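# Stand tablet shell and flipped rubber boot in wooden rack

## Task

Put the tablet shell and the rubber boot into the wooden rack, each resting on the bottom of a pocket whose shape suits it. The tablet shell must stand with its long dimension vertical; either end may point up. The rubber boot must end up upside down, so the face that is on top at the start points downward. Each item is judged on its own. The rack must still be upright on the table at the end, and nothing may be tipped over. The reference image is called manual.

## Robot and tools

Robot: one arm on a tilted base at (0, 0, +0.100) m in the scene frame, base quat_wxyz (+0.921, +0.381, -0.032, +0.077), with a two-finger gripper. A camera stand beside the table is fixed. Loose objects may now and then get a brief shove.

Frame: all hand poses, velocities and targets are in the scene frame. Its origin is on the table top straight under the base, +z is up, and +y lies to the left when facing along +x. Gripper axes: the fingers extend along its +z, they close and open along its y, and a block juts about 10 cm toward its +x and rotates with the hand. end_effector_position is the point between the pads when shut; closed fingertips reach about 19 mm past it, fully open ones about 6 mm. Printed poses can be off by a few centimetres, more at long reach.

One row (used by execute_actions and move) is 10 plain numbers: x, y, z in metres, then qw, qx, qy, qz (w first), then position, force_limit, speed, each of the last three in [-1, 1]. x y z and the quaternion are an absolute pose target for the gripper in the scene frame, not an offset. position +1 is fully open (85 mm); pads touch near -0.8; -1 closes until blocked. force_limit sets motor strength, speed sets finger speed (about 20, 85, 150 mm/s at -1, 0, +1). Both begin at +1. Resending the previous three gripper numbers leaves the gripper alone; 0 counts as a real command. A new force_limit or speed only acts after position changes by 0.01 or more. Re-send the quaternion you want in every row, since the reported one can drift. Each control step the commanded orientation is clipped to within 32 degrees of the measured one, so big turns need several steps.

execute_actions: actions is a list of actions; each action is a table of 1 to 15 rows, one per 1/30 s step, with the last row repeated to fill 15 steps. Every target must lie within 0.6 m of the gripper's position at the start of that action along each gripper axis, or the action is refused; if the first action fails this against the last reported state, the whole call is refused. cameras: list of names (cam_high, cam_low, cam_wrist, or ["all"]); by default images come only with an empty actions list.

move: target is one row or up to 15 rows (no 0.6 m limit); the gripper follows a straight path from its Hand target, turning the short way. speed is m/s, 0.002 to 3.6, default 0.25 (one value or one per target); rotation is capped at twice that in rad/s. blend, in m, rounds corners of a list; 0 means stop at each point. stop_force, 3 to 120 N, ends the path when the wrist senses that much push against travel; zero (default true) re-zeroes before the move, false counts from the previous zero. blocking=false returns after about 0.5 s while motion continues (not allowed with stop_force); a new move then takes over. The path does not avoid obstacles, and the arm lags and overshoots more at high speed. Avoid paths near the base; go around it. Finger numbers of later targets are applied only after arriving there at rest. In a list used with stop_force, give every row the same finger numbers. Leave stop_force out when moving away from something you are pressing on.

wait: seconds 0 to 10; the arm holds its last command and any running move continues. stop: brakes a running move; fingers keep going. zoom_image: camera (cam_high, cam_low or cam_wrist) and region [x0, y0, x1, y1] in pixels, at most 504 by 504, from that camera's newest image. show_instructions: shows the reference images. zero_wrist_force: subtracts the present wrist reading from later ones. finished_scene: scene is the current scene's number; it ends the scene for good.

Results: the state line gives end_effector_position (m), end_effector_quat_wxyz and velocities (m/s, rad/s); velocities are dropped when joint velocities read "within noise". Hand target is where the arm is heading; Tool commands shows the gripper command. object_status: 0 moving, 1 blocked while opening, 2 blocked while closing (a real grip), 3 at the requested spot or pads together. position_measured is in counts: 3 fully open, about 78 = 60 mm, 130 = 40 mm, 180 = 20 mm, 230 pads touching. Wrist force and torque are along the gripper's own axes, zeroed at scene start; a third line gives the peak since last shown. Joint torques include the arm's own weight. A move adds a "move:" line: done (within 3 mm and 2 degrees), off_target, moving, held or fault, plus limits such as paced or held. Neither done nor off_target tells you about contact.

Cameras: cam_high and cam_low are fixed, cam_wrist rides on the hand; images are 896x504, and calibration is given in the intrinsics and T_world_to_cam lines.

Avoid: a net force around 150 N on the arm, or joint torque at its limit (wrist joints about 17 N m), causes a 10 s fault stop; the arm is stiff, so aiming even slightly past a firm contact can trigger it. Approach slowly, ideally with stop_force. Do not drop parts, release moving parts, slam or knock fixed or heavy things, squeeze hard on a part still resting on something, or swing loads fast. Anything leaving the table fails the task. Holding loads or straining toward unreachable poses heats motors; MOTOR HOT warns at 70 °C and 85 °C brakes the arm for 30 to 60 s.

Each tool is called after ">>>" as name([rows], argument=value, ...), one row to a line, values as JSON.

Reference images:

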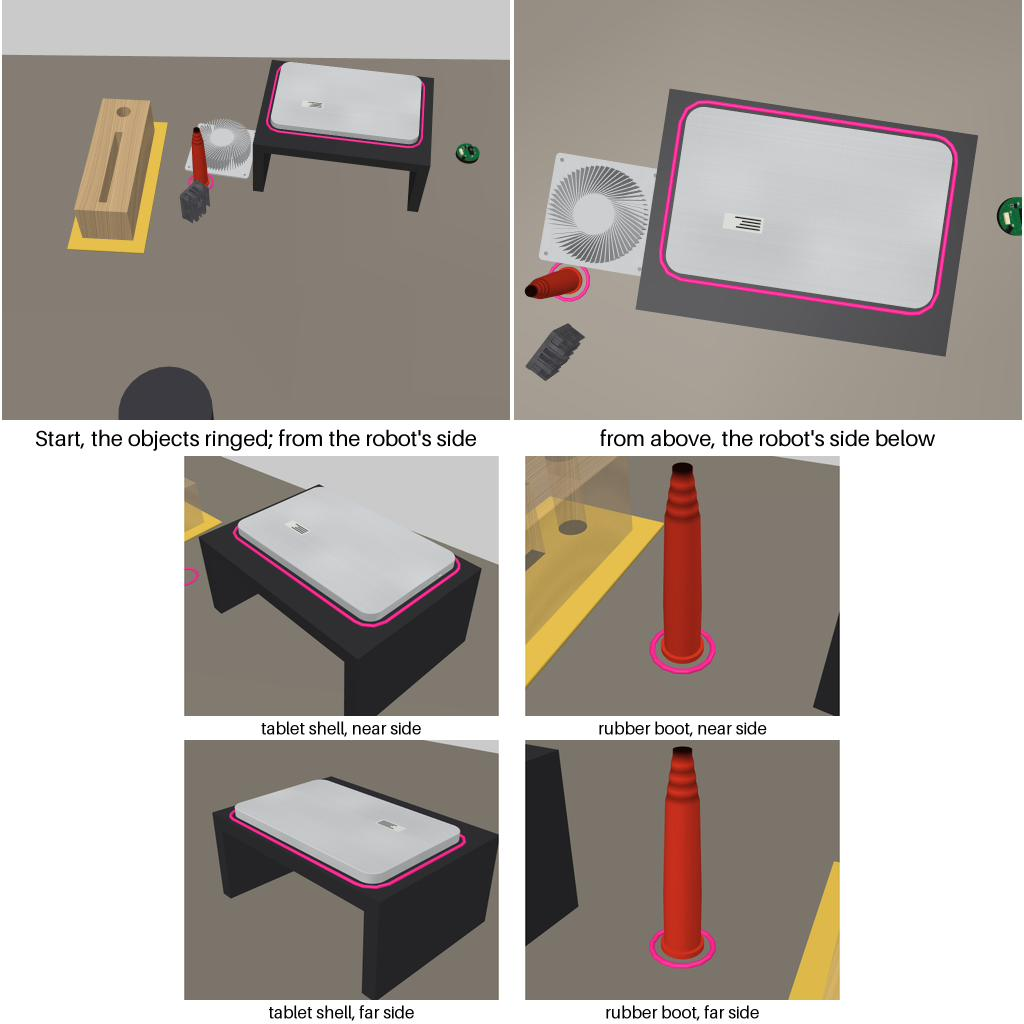

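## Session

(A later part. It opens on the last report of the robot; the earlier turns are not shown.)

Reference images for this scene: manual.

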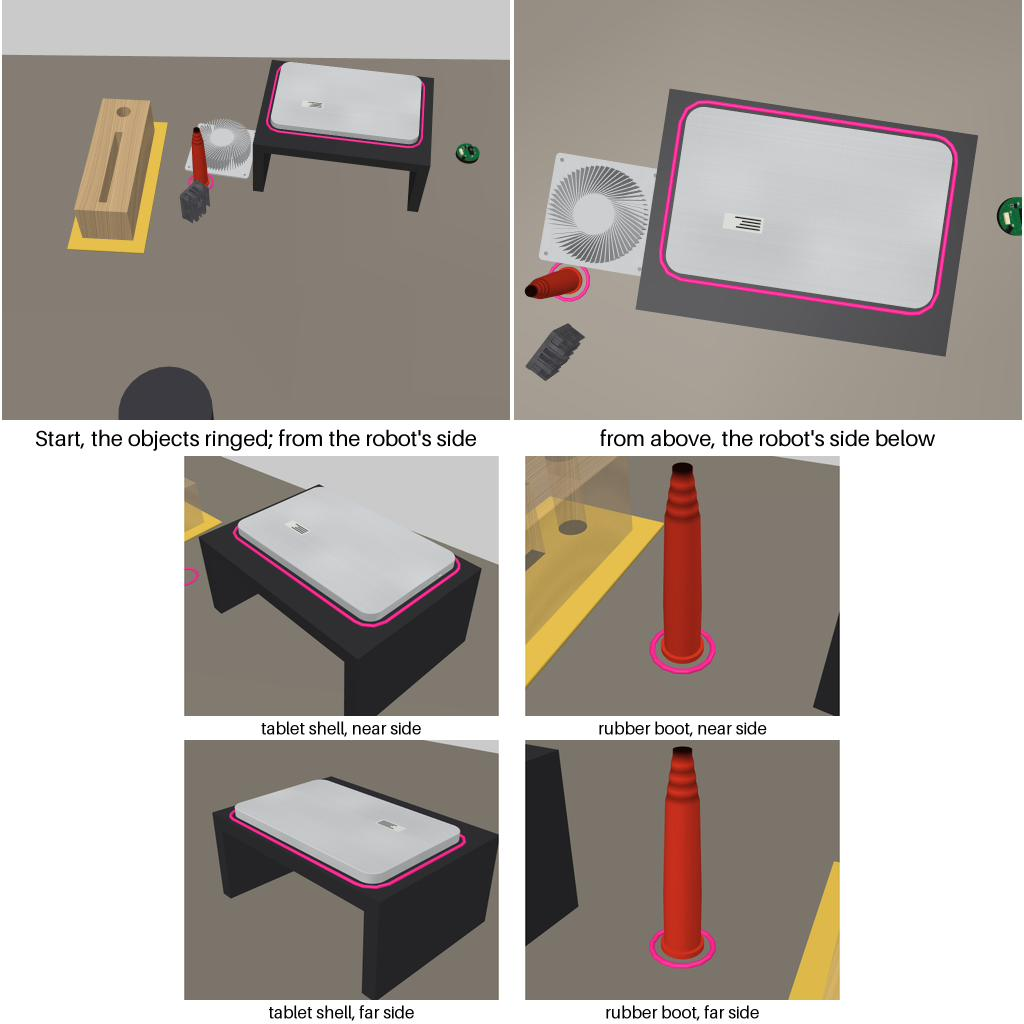

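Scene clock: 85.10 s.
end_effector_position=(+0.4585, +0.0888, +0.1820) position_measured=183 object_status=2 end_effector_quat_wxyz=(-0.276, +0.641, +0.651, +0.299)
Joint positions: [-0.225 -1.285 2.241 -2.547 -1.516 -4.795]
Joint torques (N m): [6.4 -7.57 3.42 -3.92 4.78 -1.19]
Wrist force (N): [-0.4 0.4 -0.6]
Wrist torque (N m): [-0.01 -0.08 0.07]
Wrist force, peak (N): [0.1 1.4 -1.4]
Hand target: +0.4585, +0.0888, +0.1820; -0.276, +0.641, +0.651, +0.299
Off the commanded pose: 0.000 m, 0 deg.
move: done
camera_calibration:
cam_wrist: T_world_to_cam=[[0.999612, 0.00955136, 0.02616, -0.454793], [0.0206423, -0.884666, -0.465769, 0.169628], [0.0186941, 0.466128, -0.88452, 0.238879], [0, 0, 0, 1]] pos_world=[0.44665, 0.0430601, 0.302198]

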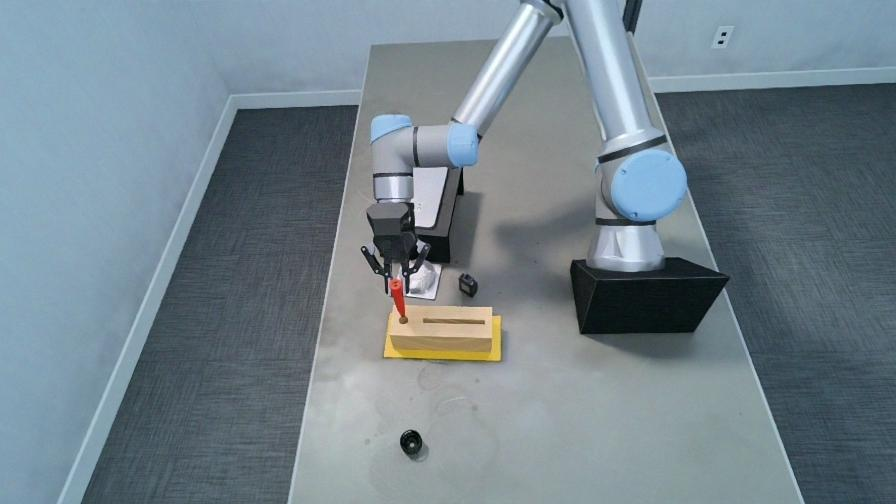

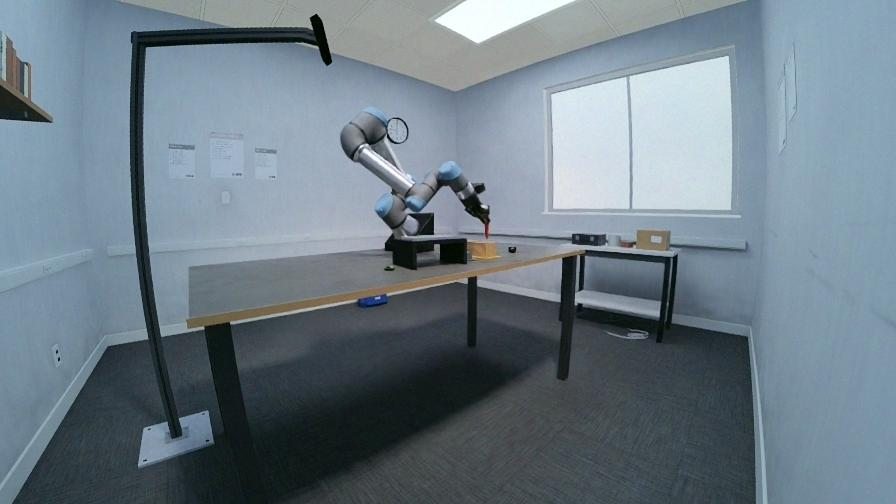

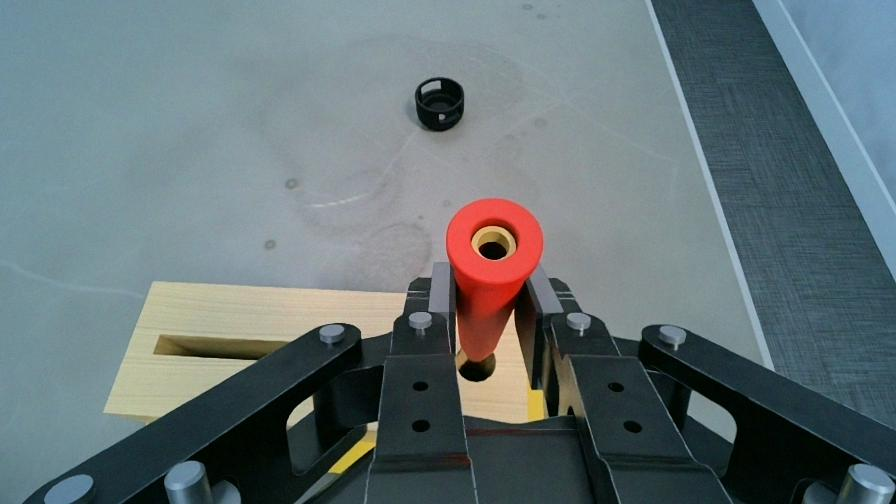

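>>> move([
  [0.4596, 0.0886, 0.176, 0.27636, -0.64057, -0.65063, -0.29896, -1, -0.4, -0.7],
  [0.4596, 0.0886, 0.150, 0.27636, -0.64057, -0.65063, -0.29896, -1, -0.4, -0.7],
], speed=[0.05, 0.03], stop_force=5, cameras=["cam_wrist", "cam_high", "cam_low"])

>>> zoom_image(camera="cam_high", region=[370, 260, 470, 340])

>>> zoom_image(camera="cam_wrist", region=[400, 180, 600, 440])

>>> zoom_image(camera="cam_low", region=[450, 190, 530, 260])

Scene clock: 87.87 s.
end_effector_position=(+0.4596, +0.0886, +0.1500) position_measured=183 object_status=2 end_effector_quat_wxyz=(-0.276, +0.641, +0.651, +0.299)
Joint positions: [-0.276 -1.235 2.265 -2.618 -1.515 -4.846]
Joint torques (N m): [8.77 -8.33 4.63 -3.86 4.58 -1.13]
Wrist force (N): [-0.5 0.5 -0.6]
Wrist torque (N m): [0.00 -0.08 0.08]
Wrist force, peak (N): [-0.6 0.5 -1.2]
Hand target: +0.4596, +0.0886, +0.1500; -0.276, +0.641, +0.651, +0.299
Off the commanded pose: 0.000 m, 0 deg.
move: done
camera_calibration:
cam_wrist: T_world_to_cam=[[0.99961, 0.00950339, 0.0262477, -0.455072], [0.0206407, -0.884667, -0.465767, 0.154478], [0.0187941, 0.466127, -0.884518, 0.210513], [0, 0, 0, 1]] pos_world=[0.44775, 0.0428599, 0.270098]

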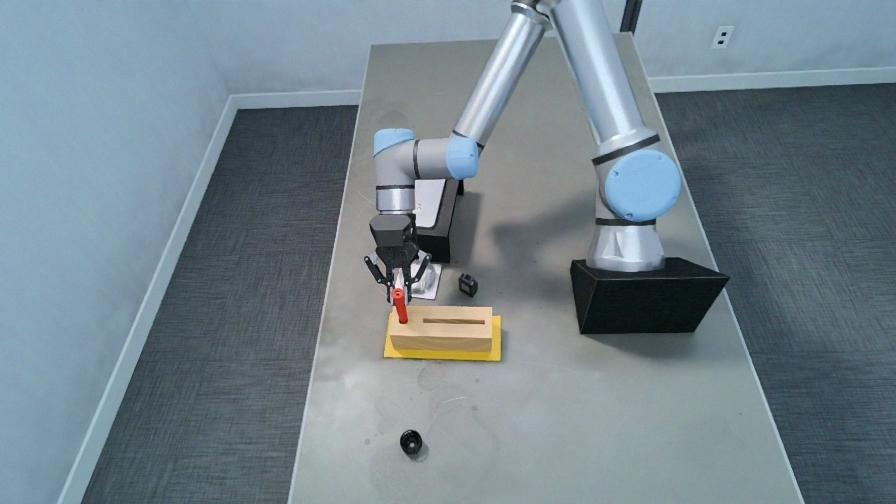

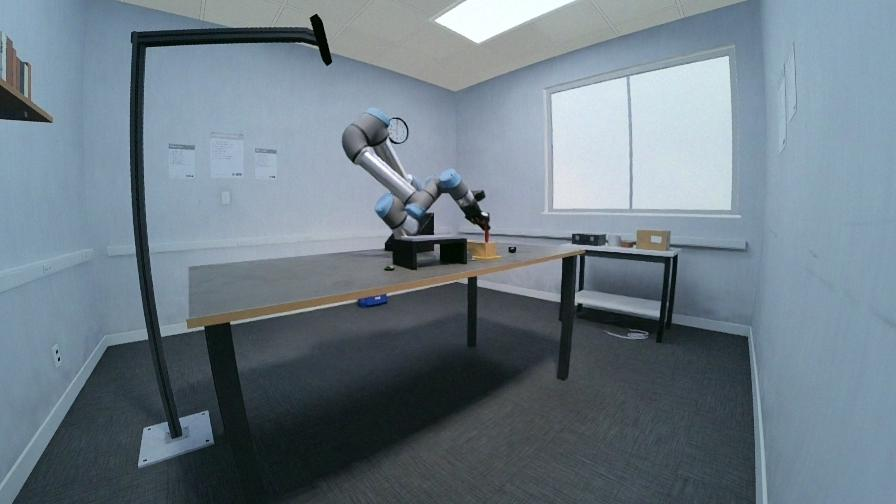

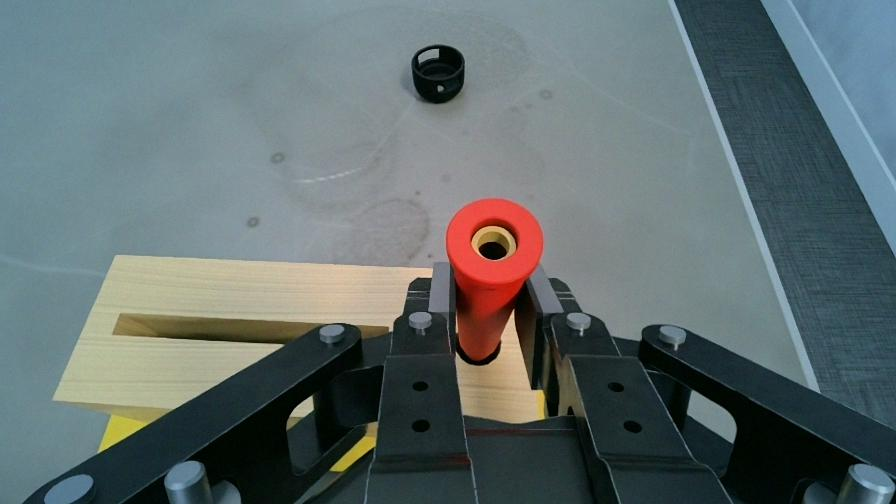

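Scaled by 5.040 from the camera's 896x504 image, which has a finer 1280x720 frame.

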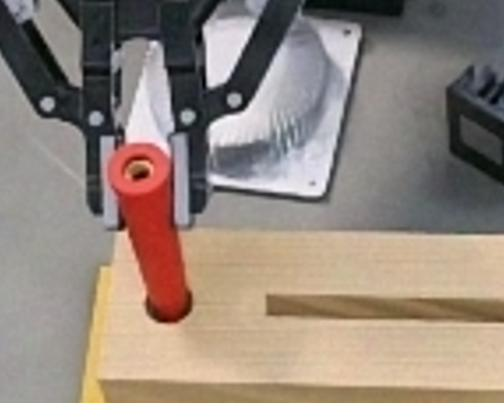

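Scaled by 1.938 from the camera's 896x504 image, which has a finer 1280x720 frame.

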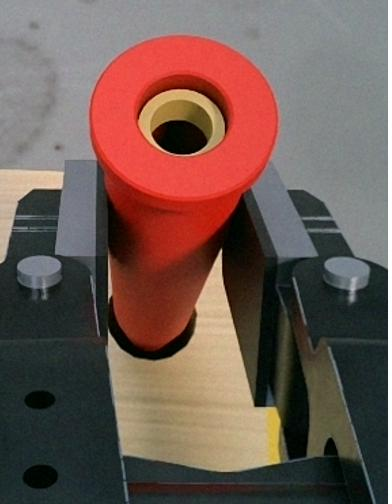

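Scaled by 6.300 from the camera's 896x504 image, which has a finer 1280x720 frame.

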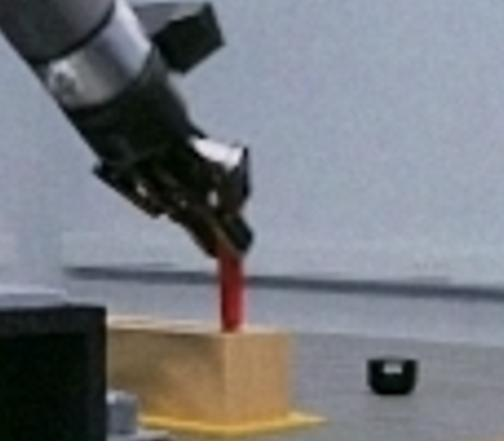

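>>> move([
  [0.4598, 0.0886, 0.127, 0.27636, -0.64057, -0.65063, -0.29896, -1, -0.4, -0.7],
  [0.4598, 0.0886, 0.095, 0.27636, -0.64057, -0.65063, -0.29896, -1, -0.4, -0.7],
], speed=[0.04, 0.012], stop_force=5, cameras=["cam_wrist", "cam_high", "cam_low"])

>>> zoom_image(camera="cam_high", region=[370, 260, 470, 340])

>>> zoom_image(camera="cam_wrist", region=[400, 180, 600, 440])

>>> zoom_image(camera="cam_low", region=[450, 190, 530, 260])

Scene clock: 91.83 s.
end_effector_position=(+0.4598, +0.0886, +0.1076) position_measured=183 object_status=2 end_effector_quat_wxyz=(-0.276, +0.641, +0.651, +0.299)
Joint positions: [-0.343 -1.161 2.288 -2.712 -1.514 -4.914]
Joint torques (N m): [38.6 -39.66 -15.73 0.07 -1.57 0.92]
Wrist force (N): [1.4 2.4 -1.0]
Wrist torque (N m): [-0.06 -0.04 0.03]
Wrist force, peak (N): [6.6 2.6 -4.8]
Hand target: +0.4598, +0.0886, +0.1076; -0.276, +0.641, +0.651, +0.299
Off the commanded pose: 0.013 m, 0 deg.
move: contact; path passed 1 of 2 targets
camera_calibration:
cam_wrist: T_world_to_cam=[[0.999612, 0.00955136, 0.02616, -0.454145], [0.0206423, -0.884666, -0.465769, 0.134771], [0.0186941, 0.466128, -0.88452, 0.173139], [0, 0, 0, 1]] pos_world=[0.44795, 0.0428601, 0.227798]

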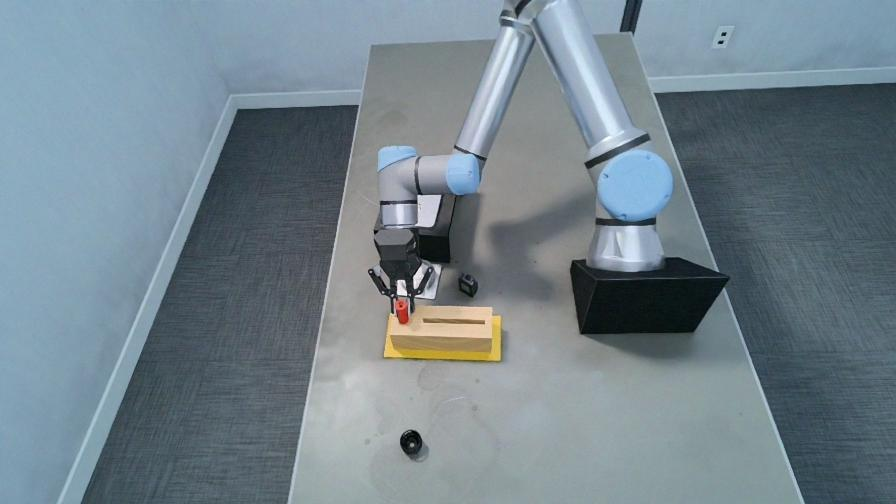

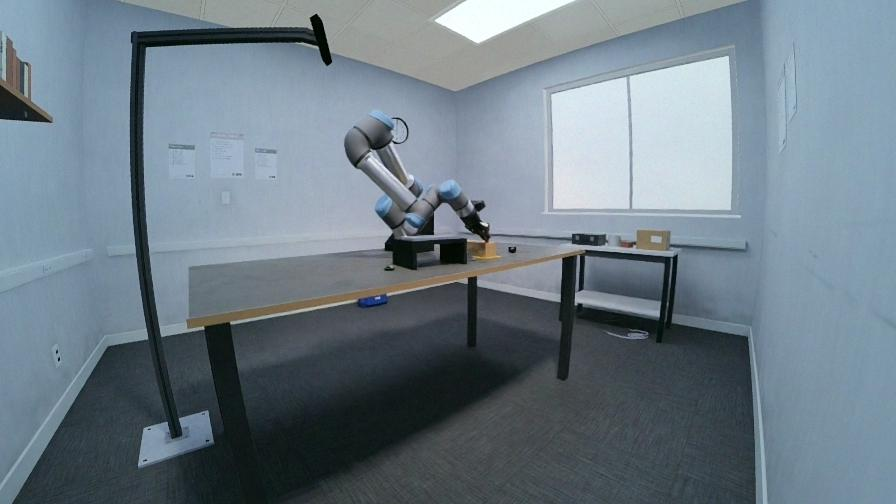

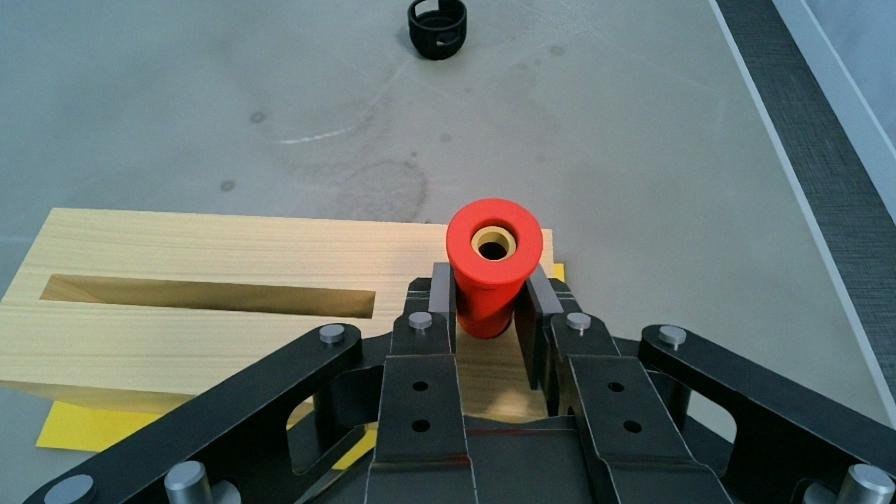

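Scaled by 5.040 from the camera's 896x504 image, which has a finer 1280x720 frame.

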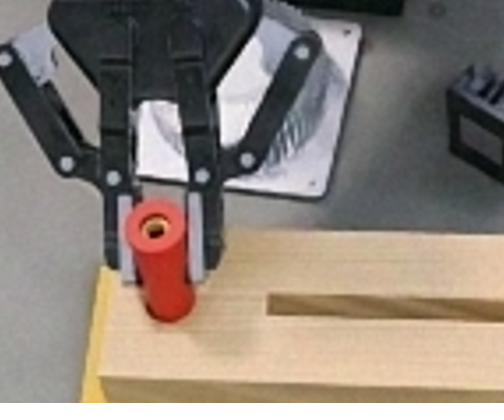

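Scaled by 1.938 from the camera's 896x504 image, which has a finer 1280x720 frame.

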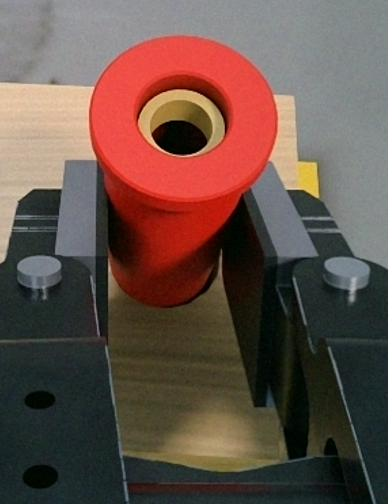

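Scaled by 6.300 from the camera's 896x504 image, which has a finer 1280x720 frame.

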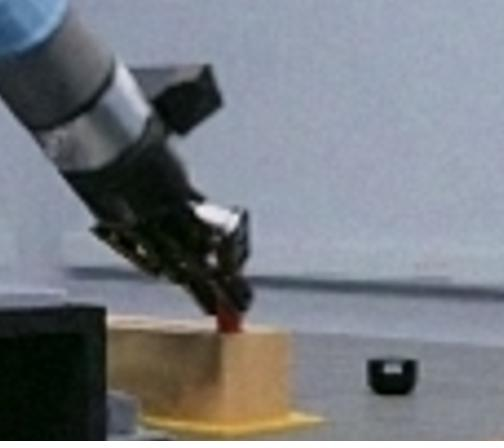

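>>> move(target=[0.4602, 0.0886, 0.098, 0.27636, -0.64057, -0.65063, -0.29896, -1, -0.4, -0.7], speed=0.008, stop_force=8)

Scene clock: 93.43 s.
end_effector_position=(+0.4600, +0.0885, +0.1070) position_measured=183 object_status=2 end_effector_quat_wxyz=(-0.276, +0.641, +0.651, +0.299)
Joint positions: [-0.344 -1.159 2.289 -2.714 -1.514 -4.915]
Joint torques (N m): [36.54 -37.62 -7.72 0.28 -1.26 0.77]
Wrist force (N): [6.1 0.5 -5.5]
Wrist torque (N m): [0.00 -0.07 0.08]
Wrist force, peak (N): [9.3 0.1 -8.2]
Hand target: +0.4600, +0.0885, +0.1070; -0.276, +0.641, +0.651, +0.299
Off the commanded pose: 0.009 m, 0 deg.
move: contact

>>> move([
  [0.46, 0.0885, 0.107, 0.27636, -0.64057, -0.65063, -0.29896, 0.2, -0.4, -0.8],
  [0.46, 0.0365, 0.154, 0.27636, -0.64057, -0.65063, -0.29896, 0.2, -0.4, -0.8],
  [0.4691, -0.0921, 0.20, 0, -0.7547, -0.6560, 0, 0.2, -0.4, -0.8],
  [0.4691, -0.0921, 0.15, 0, -0.7547, -0.6560, 0, 1, -0.4, 0],
], speed=[0.05, 0.12, 0.4, 0.3], blend=[0, 0.015, 0.03, 0], cameras=["cam_wrist", "cam_high", "cam_low"])

>>> zoom_image(camera="cam_high", region=[360, 240, 510, 380])

>>> zoom_image(camera="cam_low", region=[430, 200, 530, 270])

Scene clock: 99.17 s.
end_effector_position=(+0.4691, -0.0921, +0.1500) position_measured=3 object_status=0 end_effector_quat_wxyz=(+0.000, +0.755, +0.656, +0.000)
Joint positions: [-0.127 -1.313 2.135 -2.353 -2.355 -4.516]
Joint torques (N m): [7.92 -6.26 0.63 -4.06 -2.54 -1.1]
Wrist force (N): [-1.0 -0.4 -2.5]
Wrist torque (N m): [-0.20 0.13 0.40]
Wrist force, peak (N): [6.7 0.5 -5.9]
Hand target: +0.4691, -0.0921, +0.1500; +0.000, +0.755, +0.656, +0.000
Off the commanded pose: 0.000 m, 0 deg.
move: done; blend cut to 0.025 m at target 3
camera_calibration:
cam_wrist: T_world_to_cam=[[0.990151, -0.139399, -0.0130026, -0.466266], [-0.126342, -0.92968, 0.346024, -0.0625206], [-0.0603238, -0.340973, -0.938136, 0.265406], [0, 0, 0, 1]] pos_world=[0.469785, -0.0326249, 0.264558]

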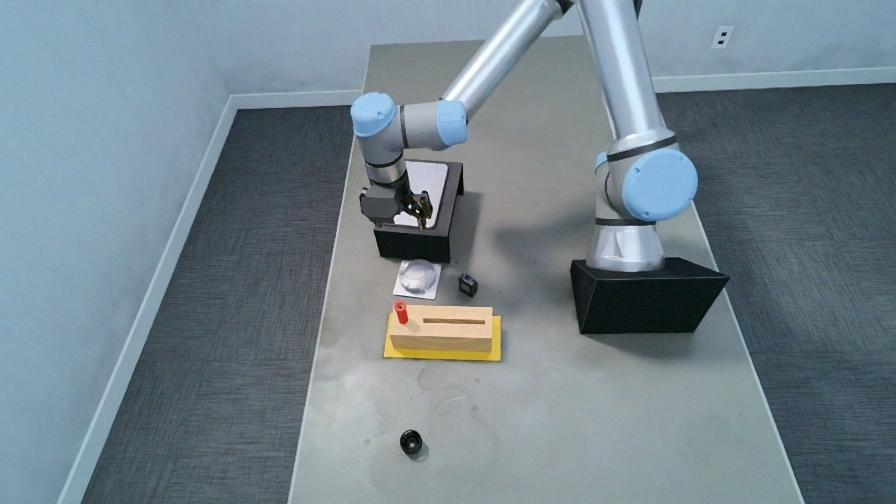

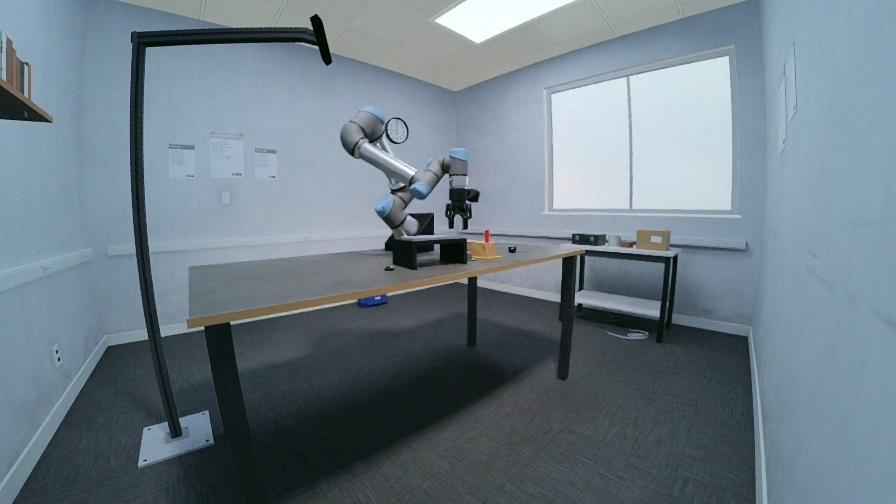

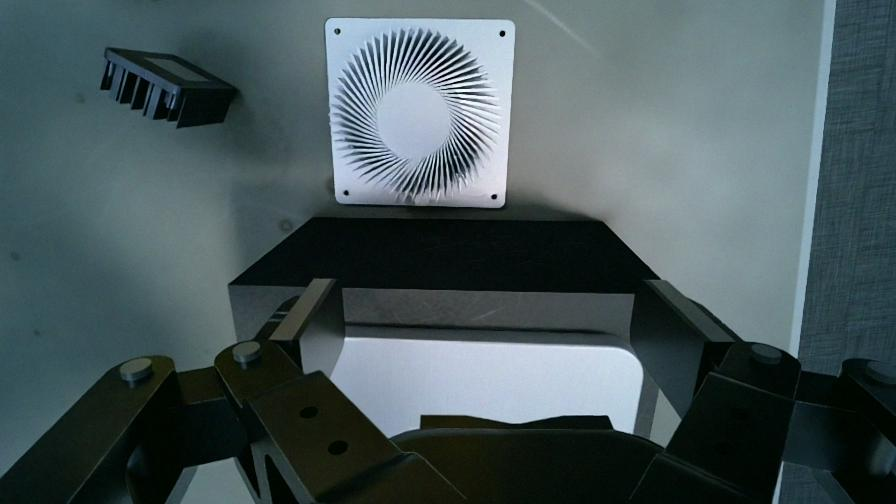

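Scaled by 3.360 from the camera's 896x504 image, which has a finer 1280x720 frame.

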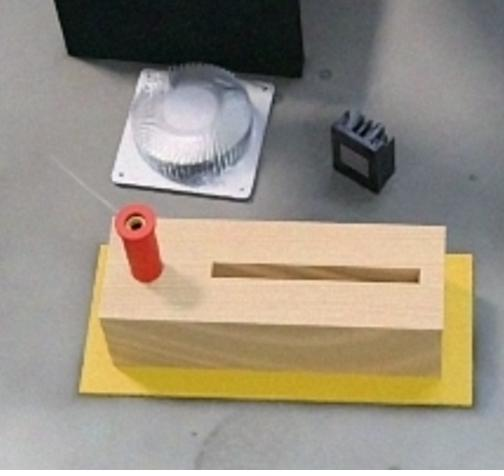

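Scaled by 5.040 from the camera's 896x504 image, which has a finer 1280x720 frame.

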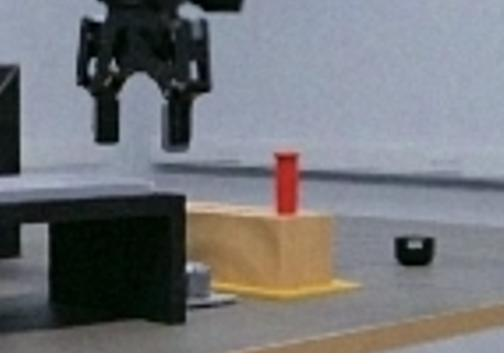

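>>> move([
  [0.4684, -0.1143, 0.122, 0, 0.7650, 0.6440, 0, 1, -0.4, 0],
  [0.4684, -0.1143, 0.093, 0, 0.7650, 0.6440, 0, 1, -0.4, 0],
], speed=[0.15, 0.012], stop_force=4, cameras=["cam_wrist", "cam_high", "cam_low"])

>>> zoom_image(camera="cam_high", region=[360, 150, 480, 270])

>>> zoom_image(camera="cam_wrist", region=[220, 220, 720, 440])

Scene clock: 101.83 s.
end_effector_position=(+0.4684, -0.1142, +0.1194) position_measured=3 object_status=3 end_effector_quat_wxyz=(+0.000, +0.765, +0.644, +0.000)
Joint positions: [-0.207 -1.305 2.177 -2.482 -2.356 -4.597]
Joint torques (N m): [35.46 -33.87 -23.38 -0.23 -1.94 0.74]
Wrist force (N): [-1.9 0.5 -6.5]
Wrist torque (N m): [-0.39 0.13 0.44]
Wrist force, peak (N): [-0.5 -5.3 -22.9]
Hand target: +0.4684, -0.1142, +0.1194; +0.000, +0.765, +0.644, +0.000
Off the commanded pose: 0.026 m, 0 deg.
move: contact; path passed 1 of 2 targets
camera_calibration:
cam_wrist: T_world_to_cam=[[0.985263, -0.170535, -0.0132384, -0.470238], [-0.155488, -0.925201, 0.34616, -0.0584948], [-0.0712803, -0.339, -0.938082, 0.234558], [0, 0, 0, 1]] pos_world=[0.470932, -0.0547962, 0.234058]

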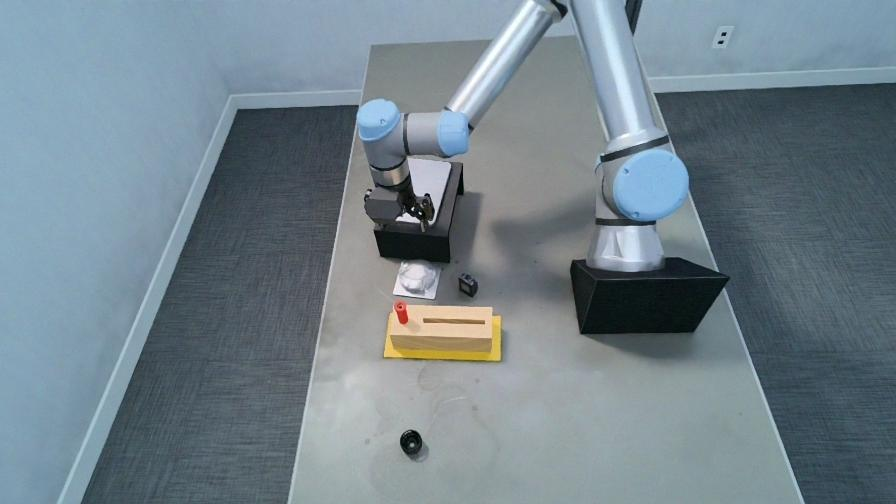

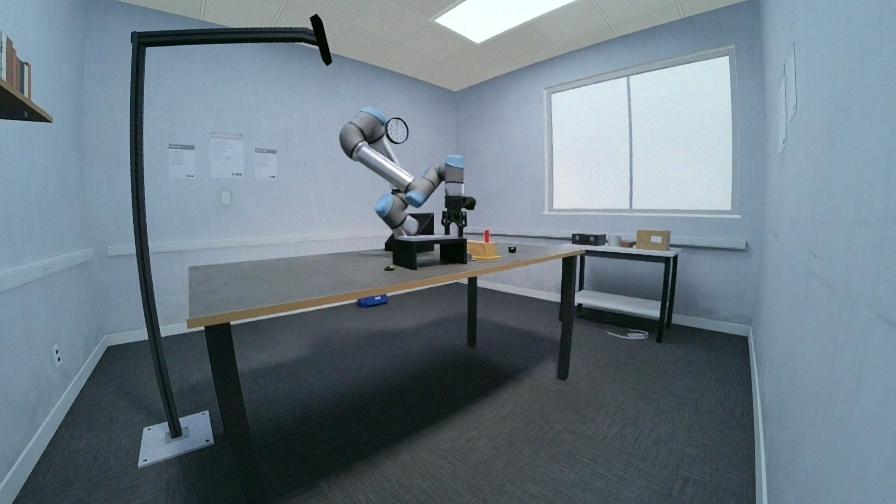

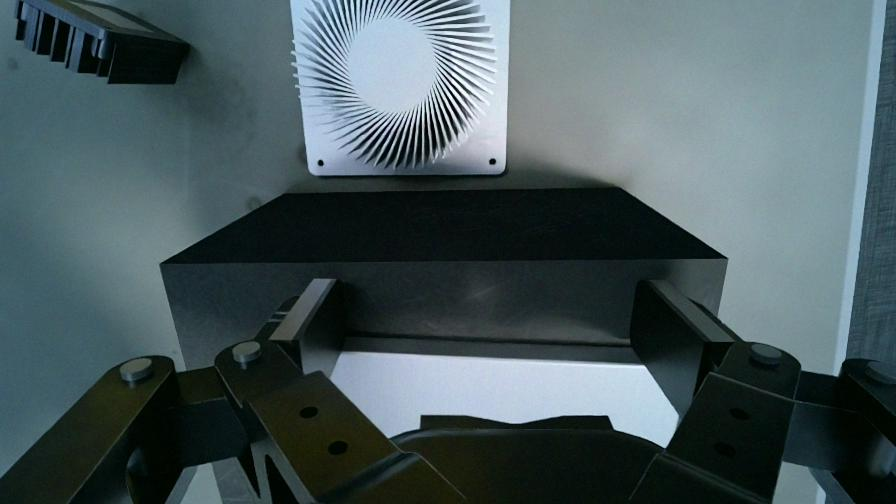

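Scaled by 4.200 from the camera's 896x504 image, which has a finer 1280x720 frame.

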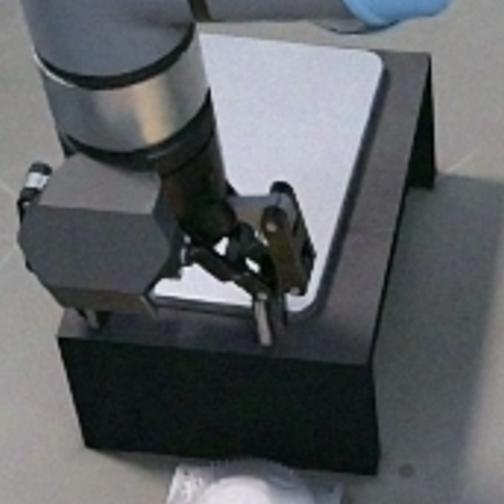

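Scaled by 1.008 from the camera's 896x504 image, which has a finer 1280x720 frame.

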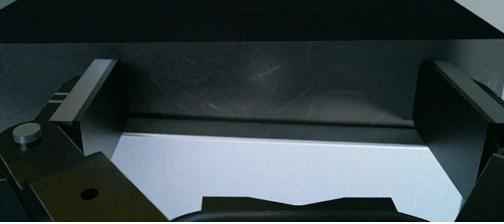

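>>> move([
  [0.4684, -0.1143, 0.1212, -0.00397, 0.76497, 0.64372, 0.01935, 1, -0.4, 0],
  [0.4566, -0.1830, 0.1212, -0.00397, 0.76497, 0.64372, 0.01935, 1, -0.4, 0],
], speed=[0.05, 0.06], cameras=["cam_wrist", "cam_high", "cam_low"])

>>> zoom_image(camera="cam_high", region=[360, 130, 480, 270])

>>> zoom_image(camera="cam_low", region=[360, 200, 500, 280])

Scene clock: 105.37 s.
end_effector_position=(+0.4566, -0.1830, +0.1212) position_measured=3 object_status=3 end_effector_quat_wxyz=(-0.004, +0.765, +0.644, +0.019)
Joint positions: [-0.328 -1.446 2.208 -2.514 -2.308 -4.783]
Joint torques (N m): [6.97 -36.66 2.74 -0.19 2.61 -1.06]
Wrist force (N): [-0.4 -0.3 -2.5]
Wrist torque (N m): [-0.19 0.07 0.38]
Wrist force, peak (N): [-1.9 0.5 -6.7]
Hand target: +0.4566, -0.1830, +0.1212; -0.004, +0.765, +0.644, +0.019
Off the commanded pose: 0.000 m, 0 deg.
move: done
camera_calibration:
cam_wrist: T_world_to_cam=[[0.985282, -0.170835, 0.00589178, -0.472769], [-0.164055, -0.935372, 0.313314, -0.118535], [-0.0480141, -0.309669, -0.949631, 0.208225], [0, 0, 0, 1]] pos_world=[0.456362, -0.127159, 0.237661]

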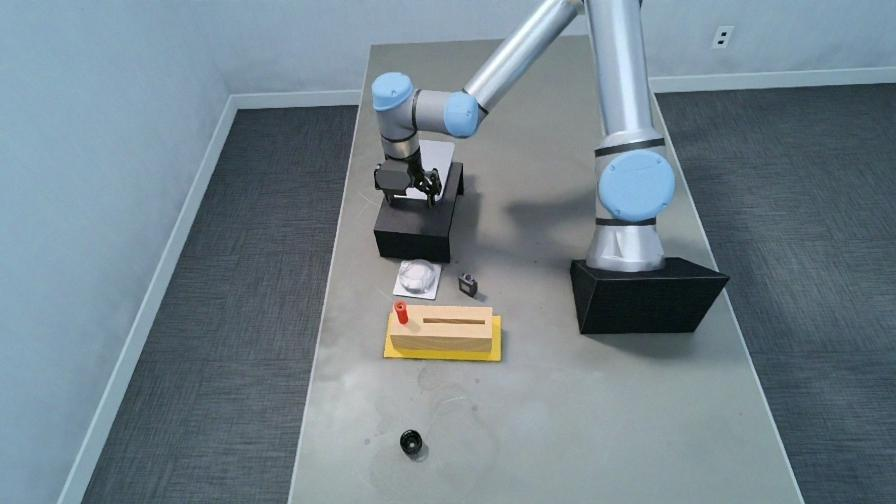

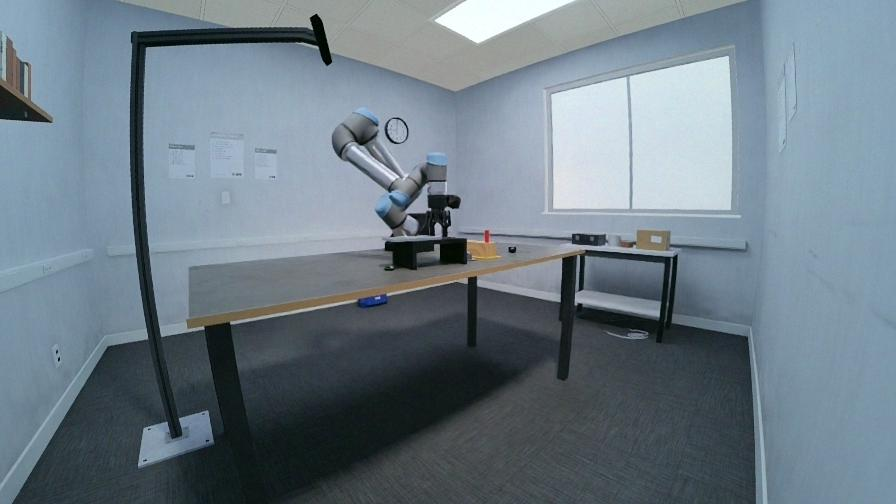

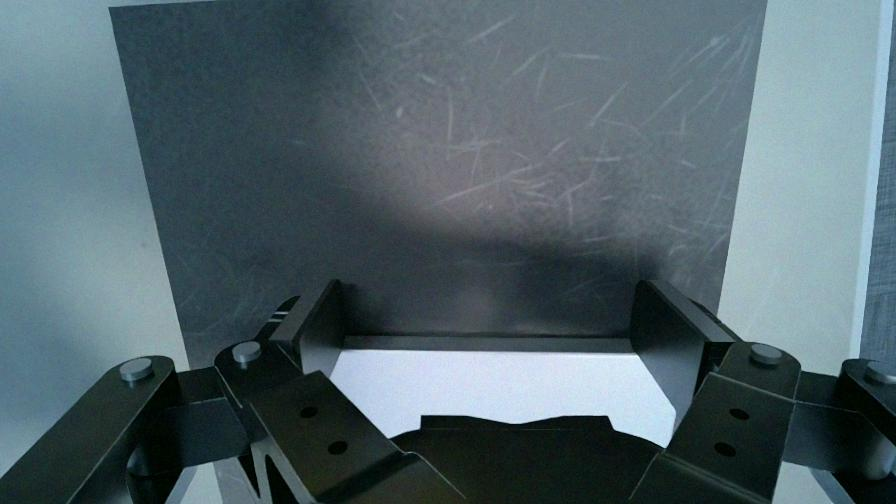

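Scaled by 3.600 from the camera's 896x504 image, which has a finer 1280x720 frame.

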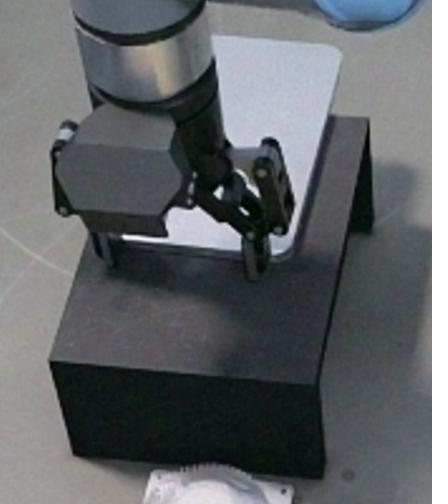

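Scaled by 3.600 from the camera's 896x504 image, which has a finer 1280x720 frame.

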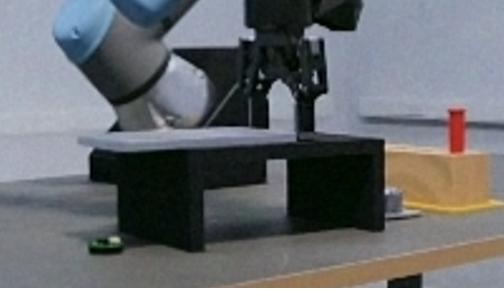

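>>> move([
  [0.4566, -0.1830, 0.21, -0.00397, 0.76497, 0.64372, 0.01935, 1, -0.4, 0],
  [0.4108, -0.46, 0.22, -0.70445, 0.70445, -0.06033, 0.06033, 1, -0.4, 0],
  [0.4108, -0.4589, 0.125, -0.70445, 0.70445, -0.06033, 0.06033, 0.1, -0.4, 0.5],
], speed=[0.25, 0.65, 0.25], blend=[0.04, 0.03, 0], cameras=["cam_wrist", "cam_high", "cam_low"])

>>> zoom_image(camera="cam_low", region=[320, 190, 460, 280])

>>> zoom_image(camera="cam_high", region=[360, 60, 500, 270])

Scene clock: 110.10 s.
end_effector_position=(+0.4108, -0.4589, +0.1250) position_measured=117 object_status=0 end_effector_quat_wxyz=(+0.705, -0.705, +0.060, -0.060)
Joint positions: [-1.311 -1.273 1.234 -0.852 -1.112 -4.379]
Joint torques (N m): [7.75 -30.96 -31.29 -0.27 -1.93 -1.26]
Wrist force (N): [-0.5 -0.9 1.0]
Wrist torque (N m): [-0.01 0.28 0.61]
Wrist force, peak (N): [1.3 -1.0 -4.1]
Hand target: +0.4108, -0.4589, +0.1250; +0.705, -0.705, +0.060, -0.060
Off the commanded pose: 0.000 m, 0 deg.
move: done
camera_calibration:
cam_wrist: T_world_to_cam=[[0.0021426, 0.0127654, -0.999916, 0.139065], [-0.983385, -0.18148, -0.00442404, 0.336963], [-0.181522, 0.983312, 0.0121644, 0.652117], [0, 0, 0, 1]] pos_world=[0.449439, -0.581857, 0.132611]

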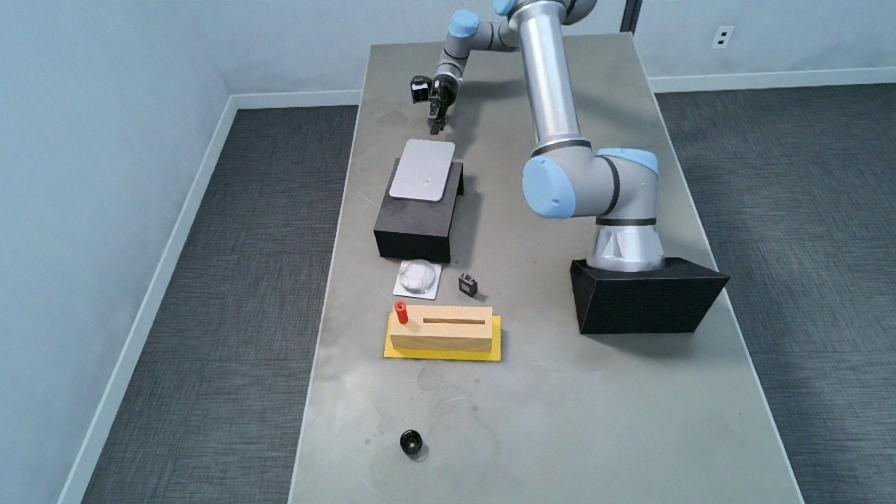

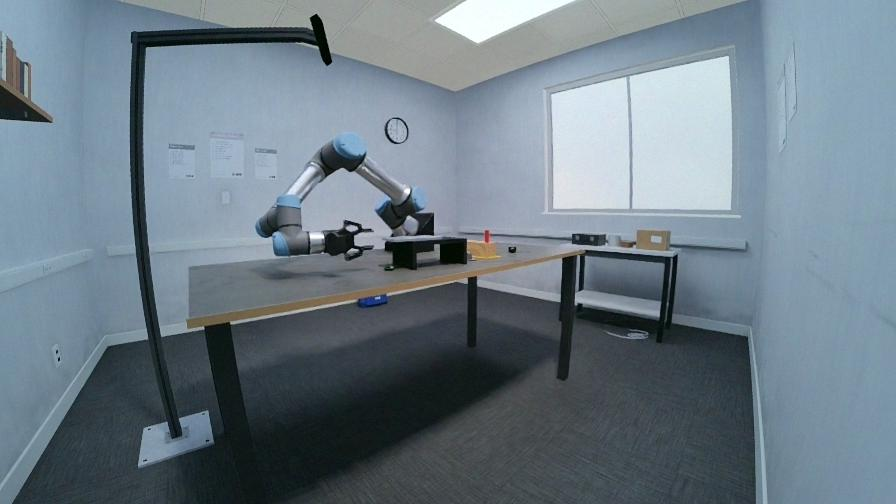

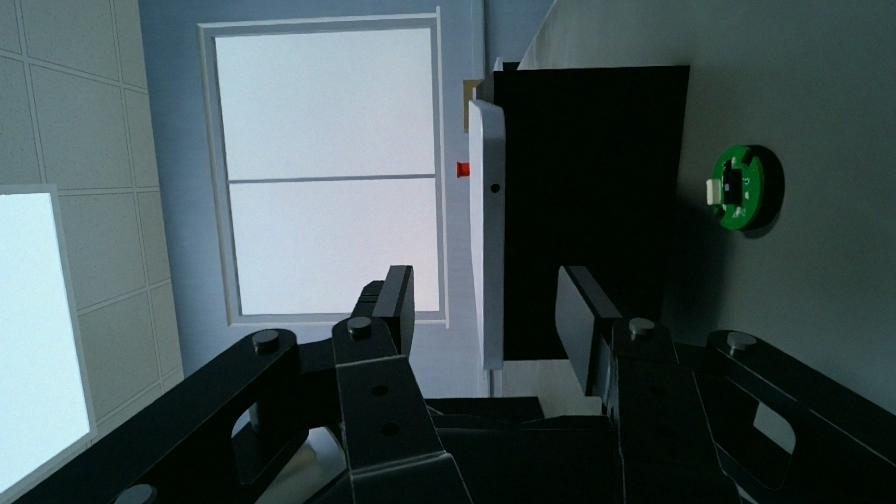

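Scaled by 3.600 from the camera's 896x504 image, which has a finer 1280x720 frame.

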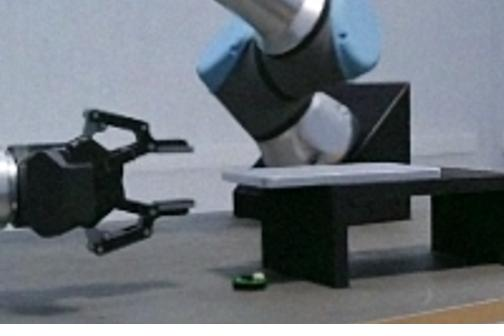

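Scaled by 2.400 from the camera's 896x504 image, which has a finer 1280x720 frame.

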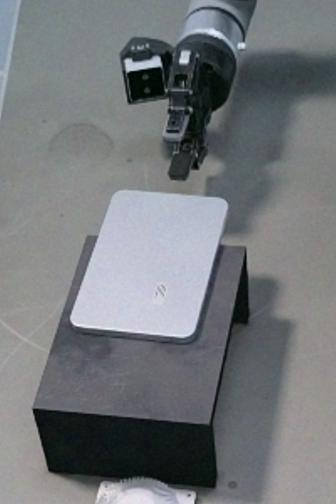

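>>> zoom_image(camera="cam_wrist", region=[400, 80, 600, 400])

Scaled by 1.575 from the camera's 896x504 image, which has a finer 1280x720 frame.

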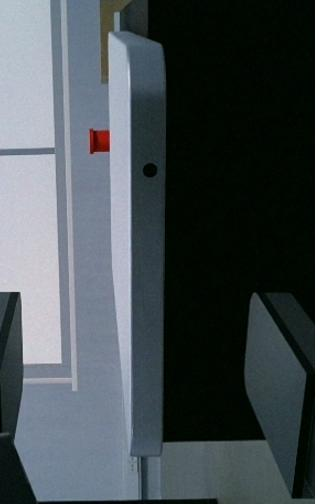

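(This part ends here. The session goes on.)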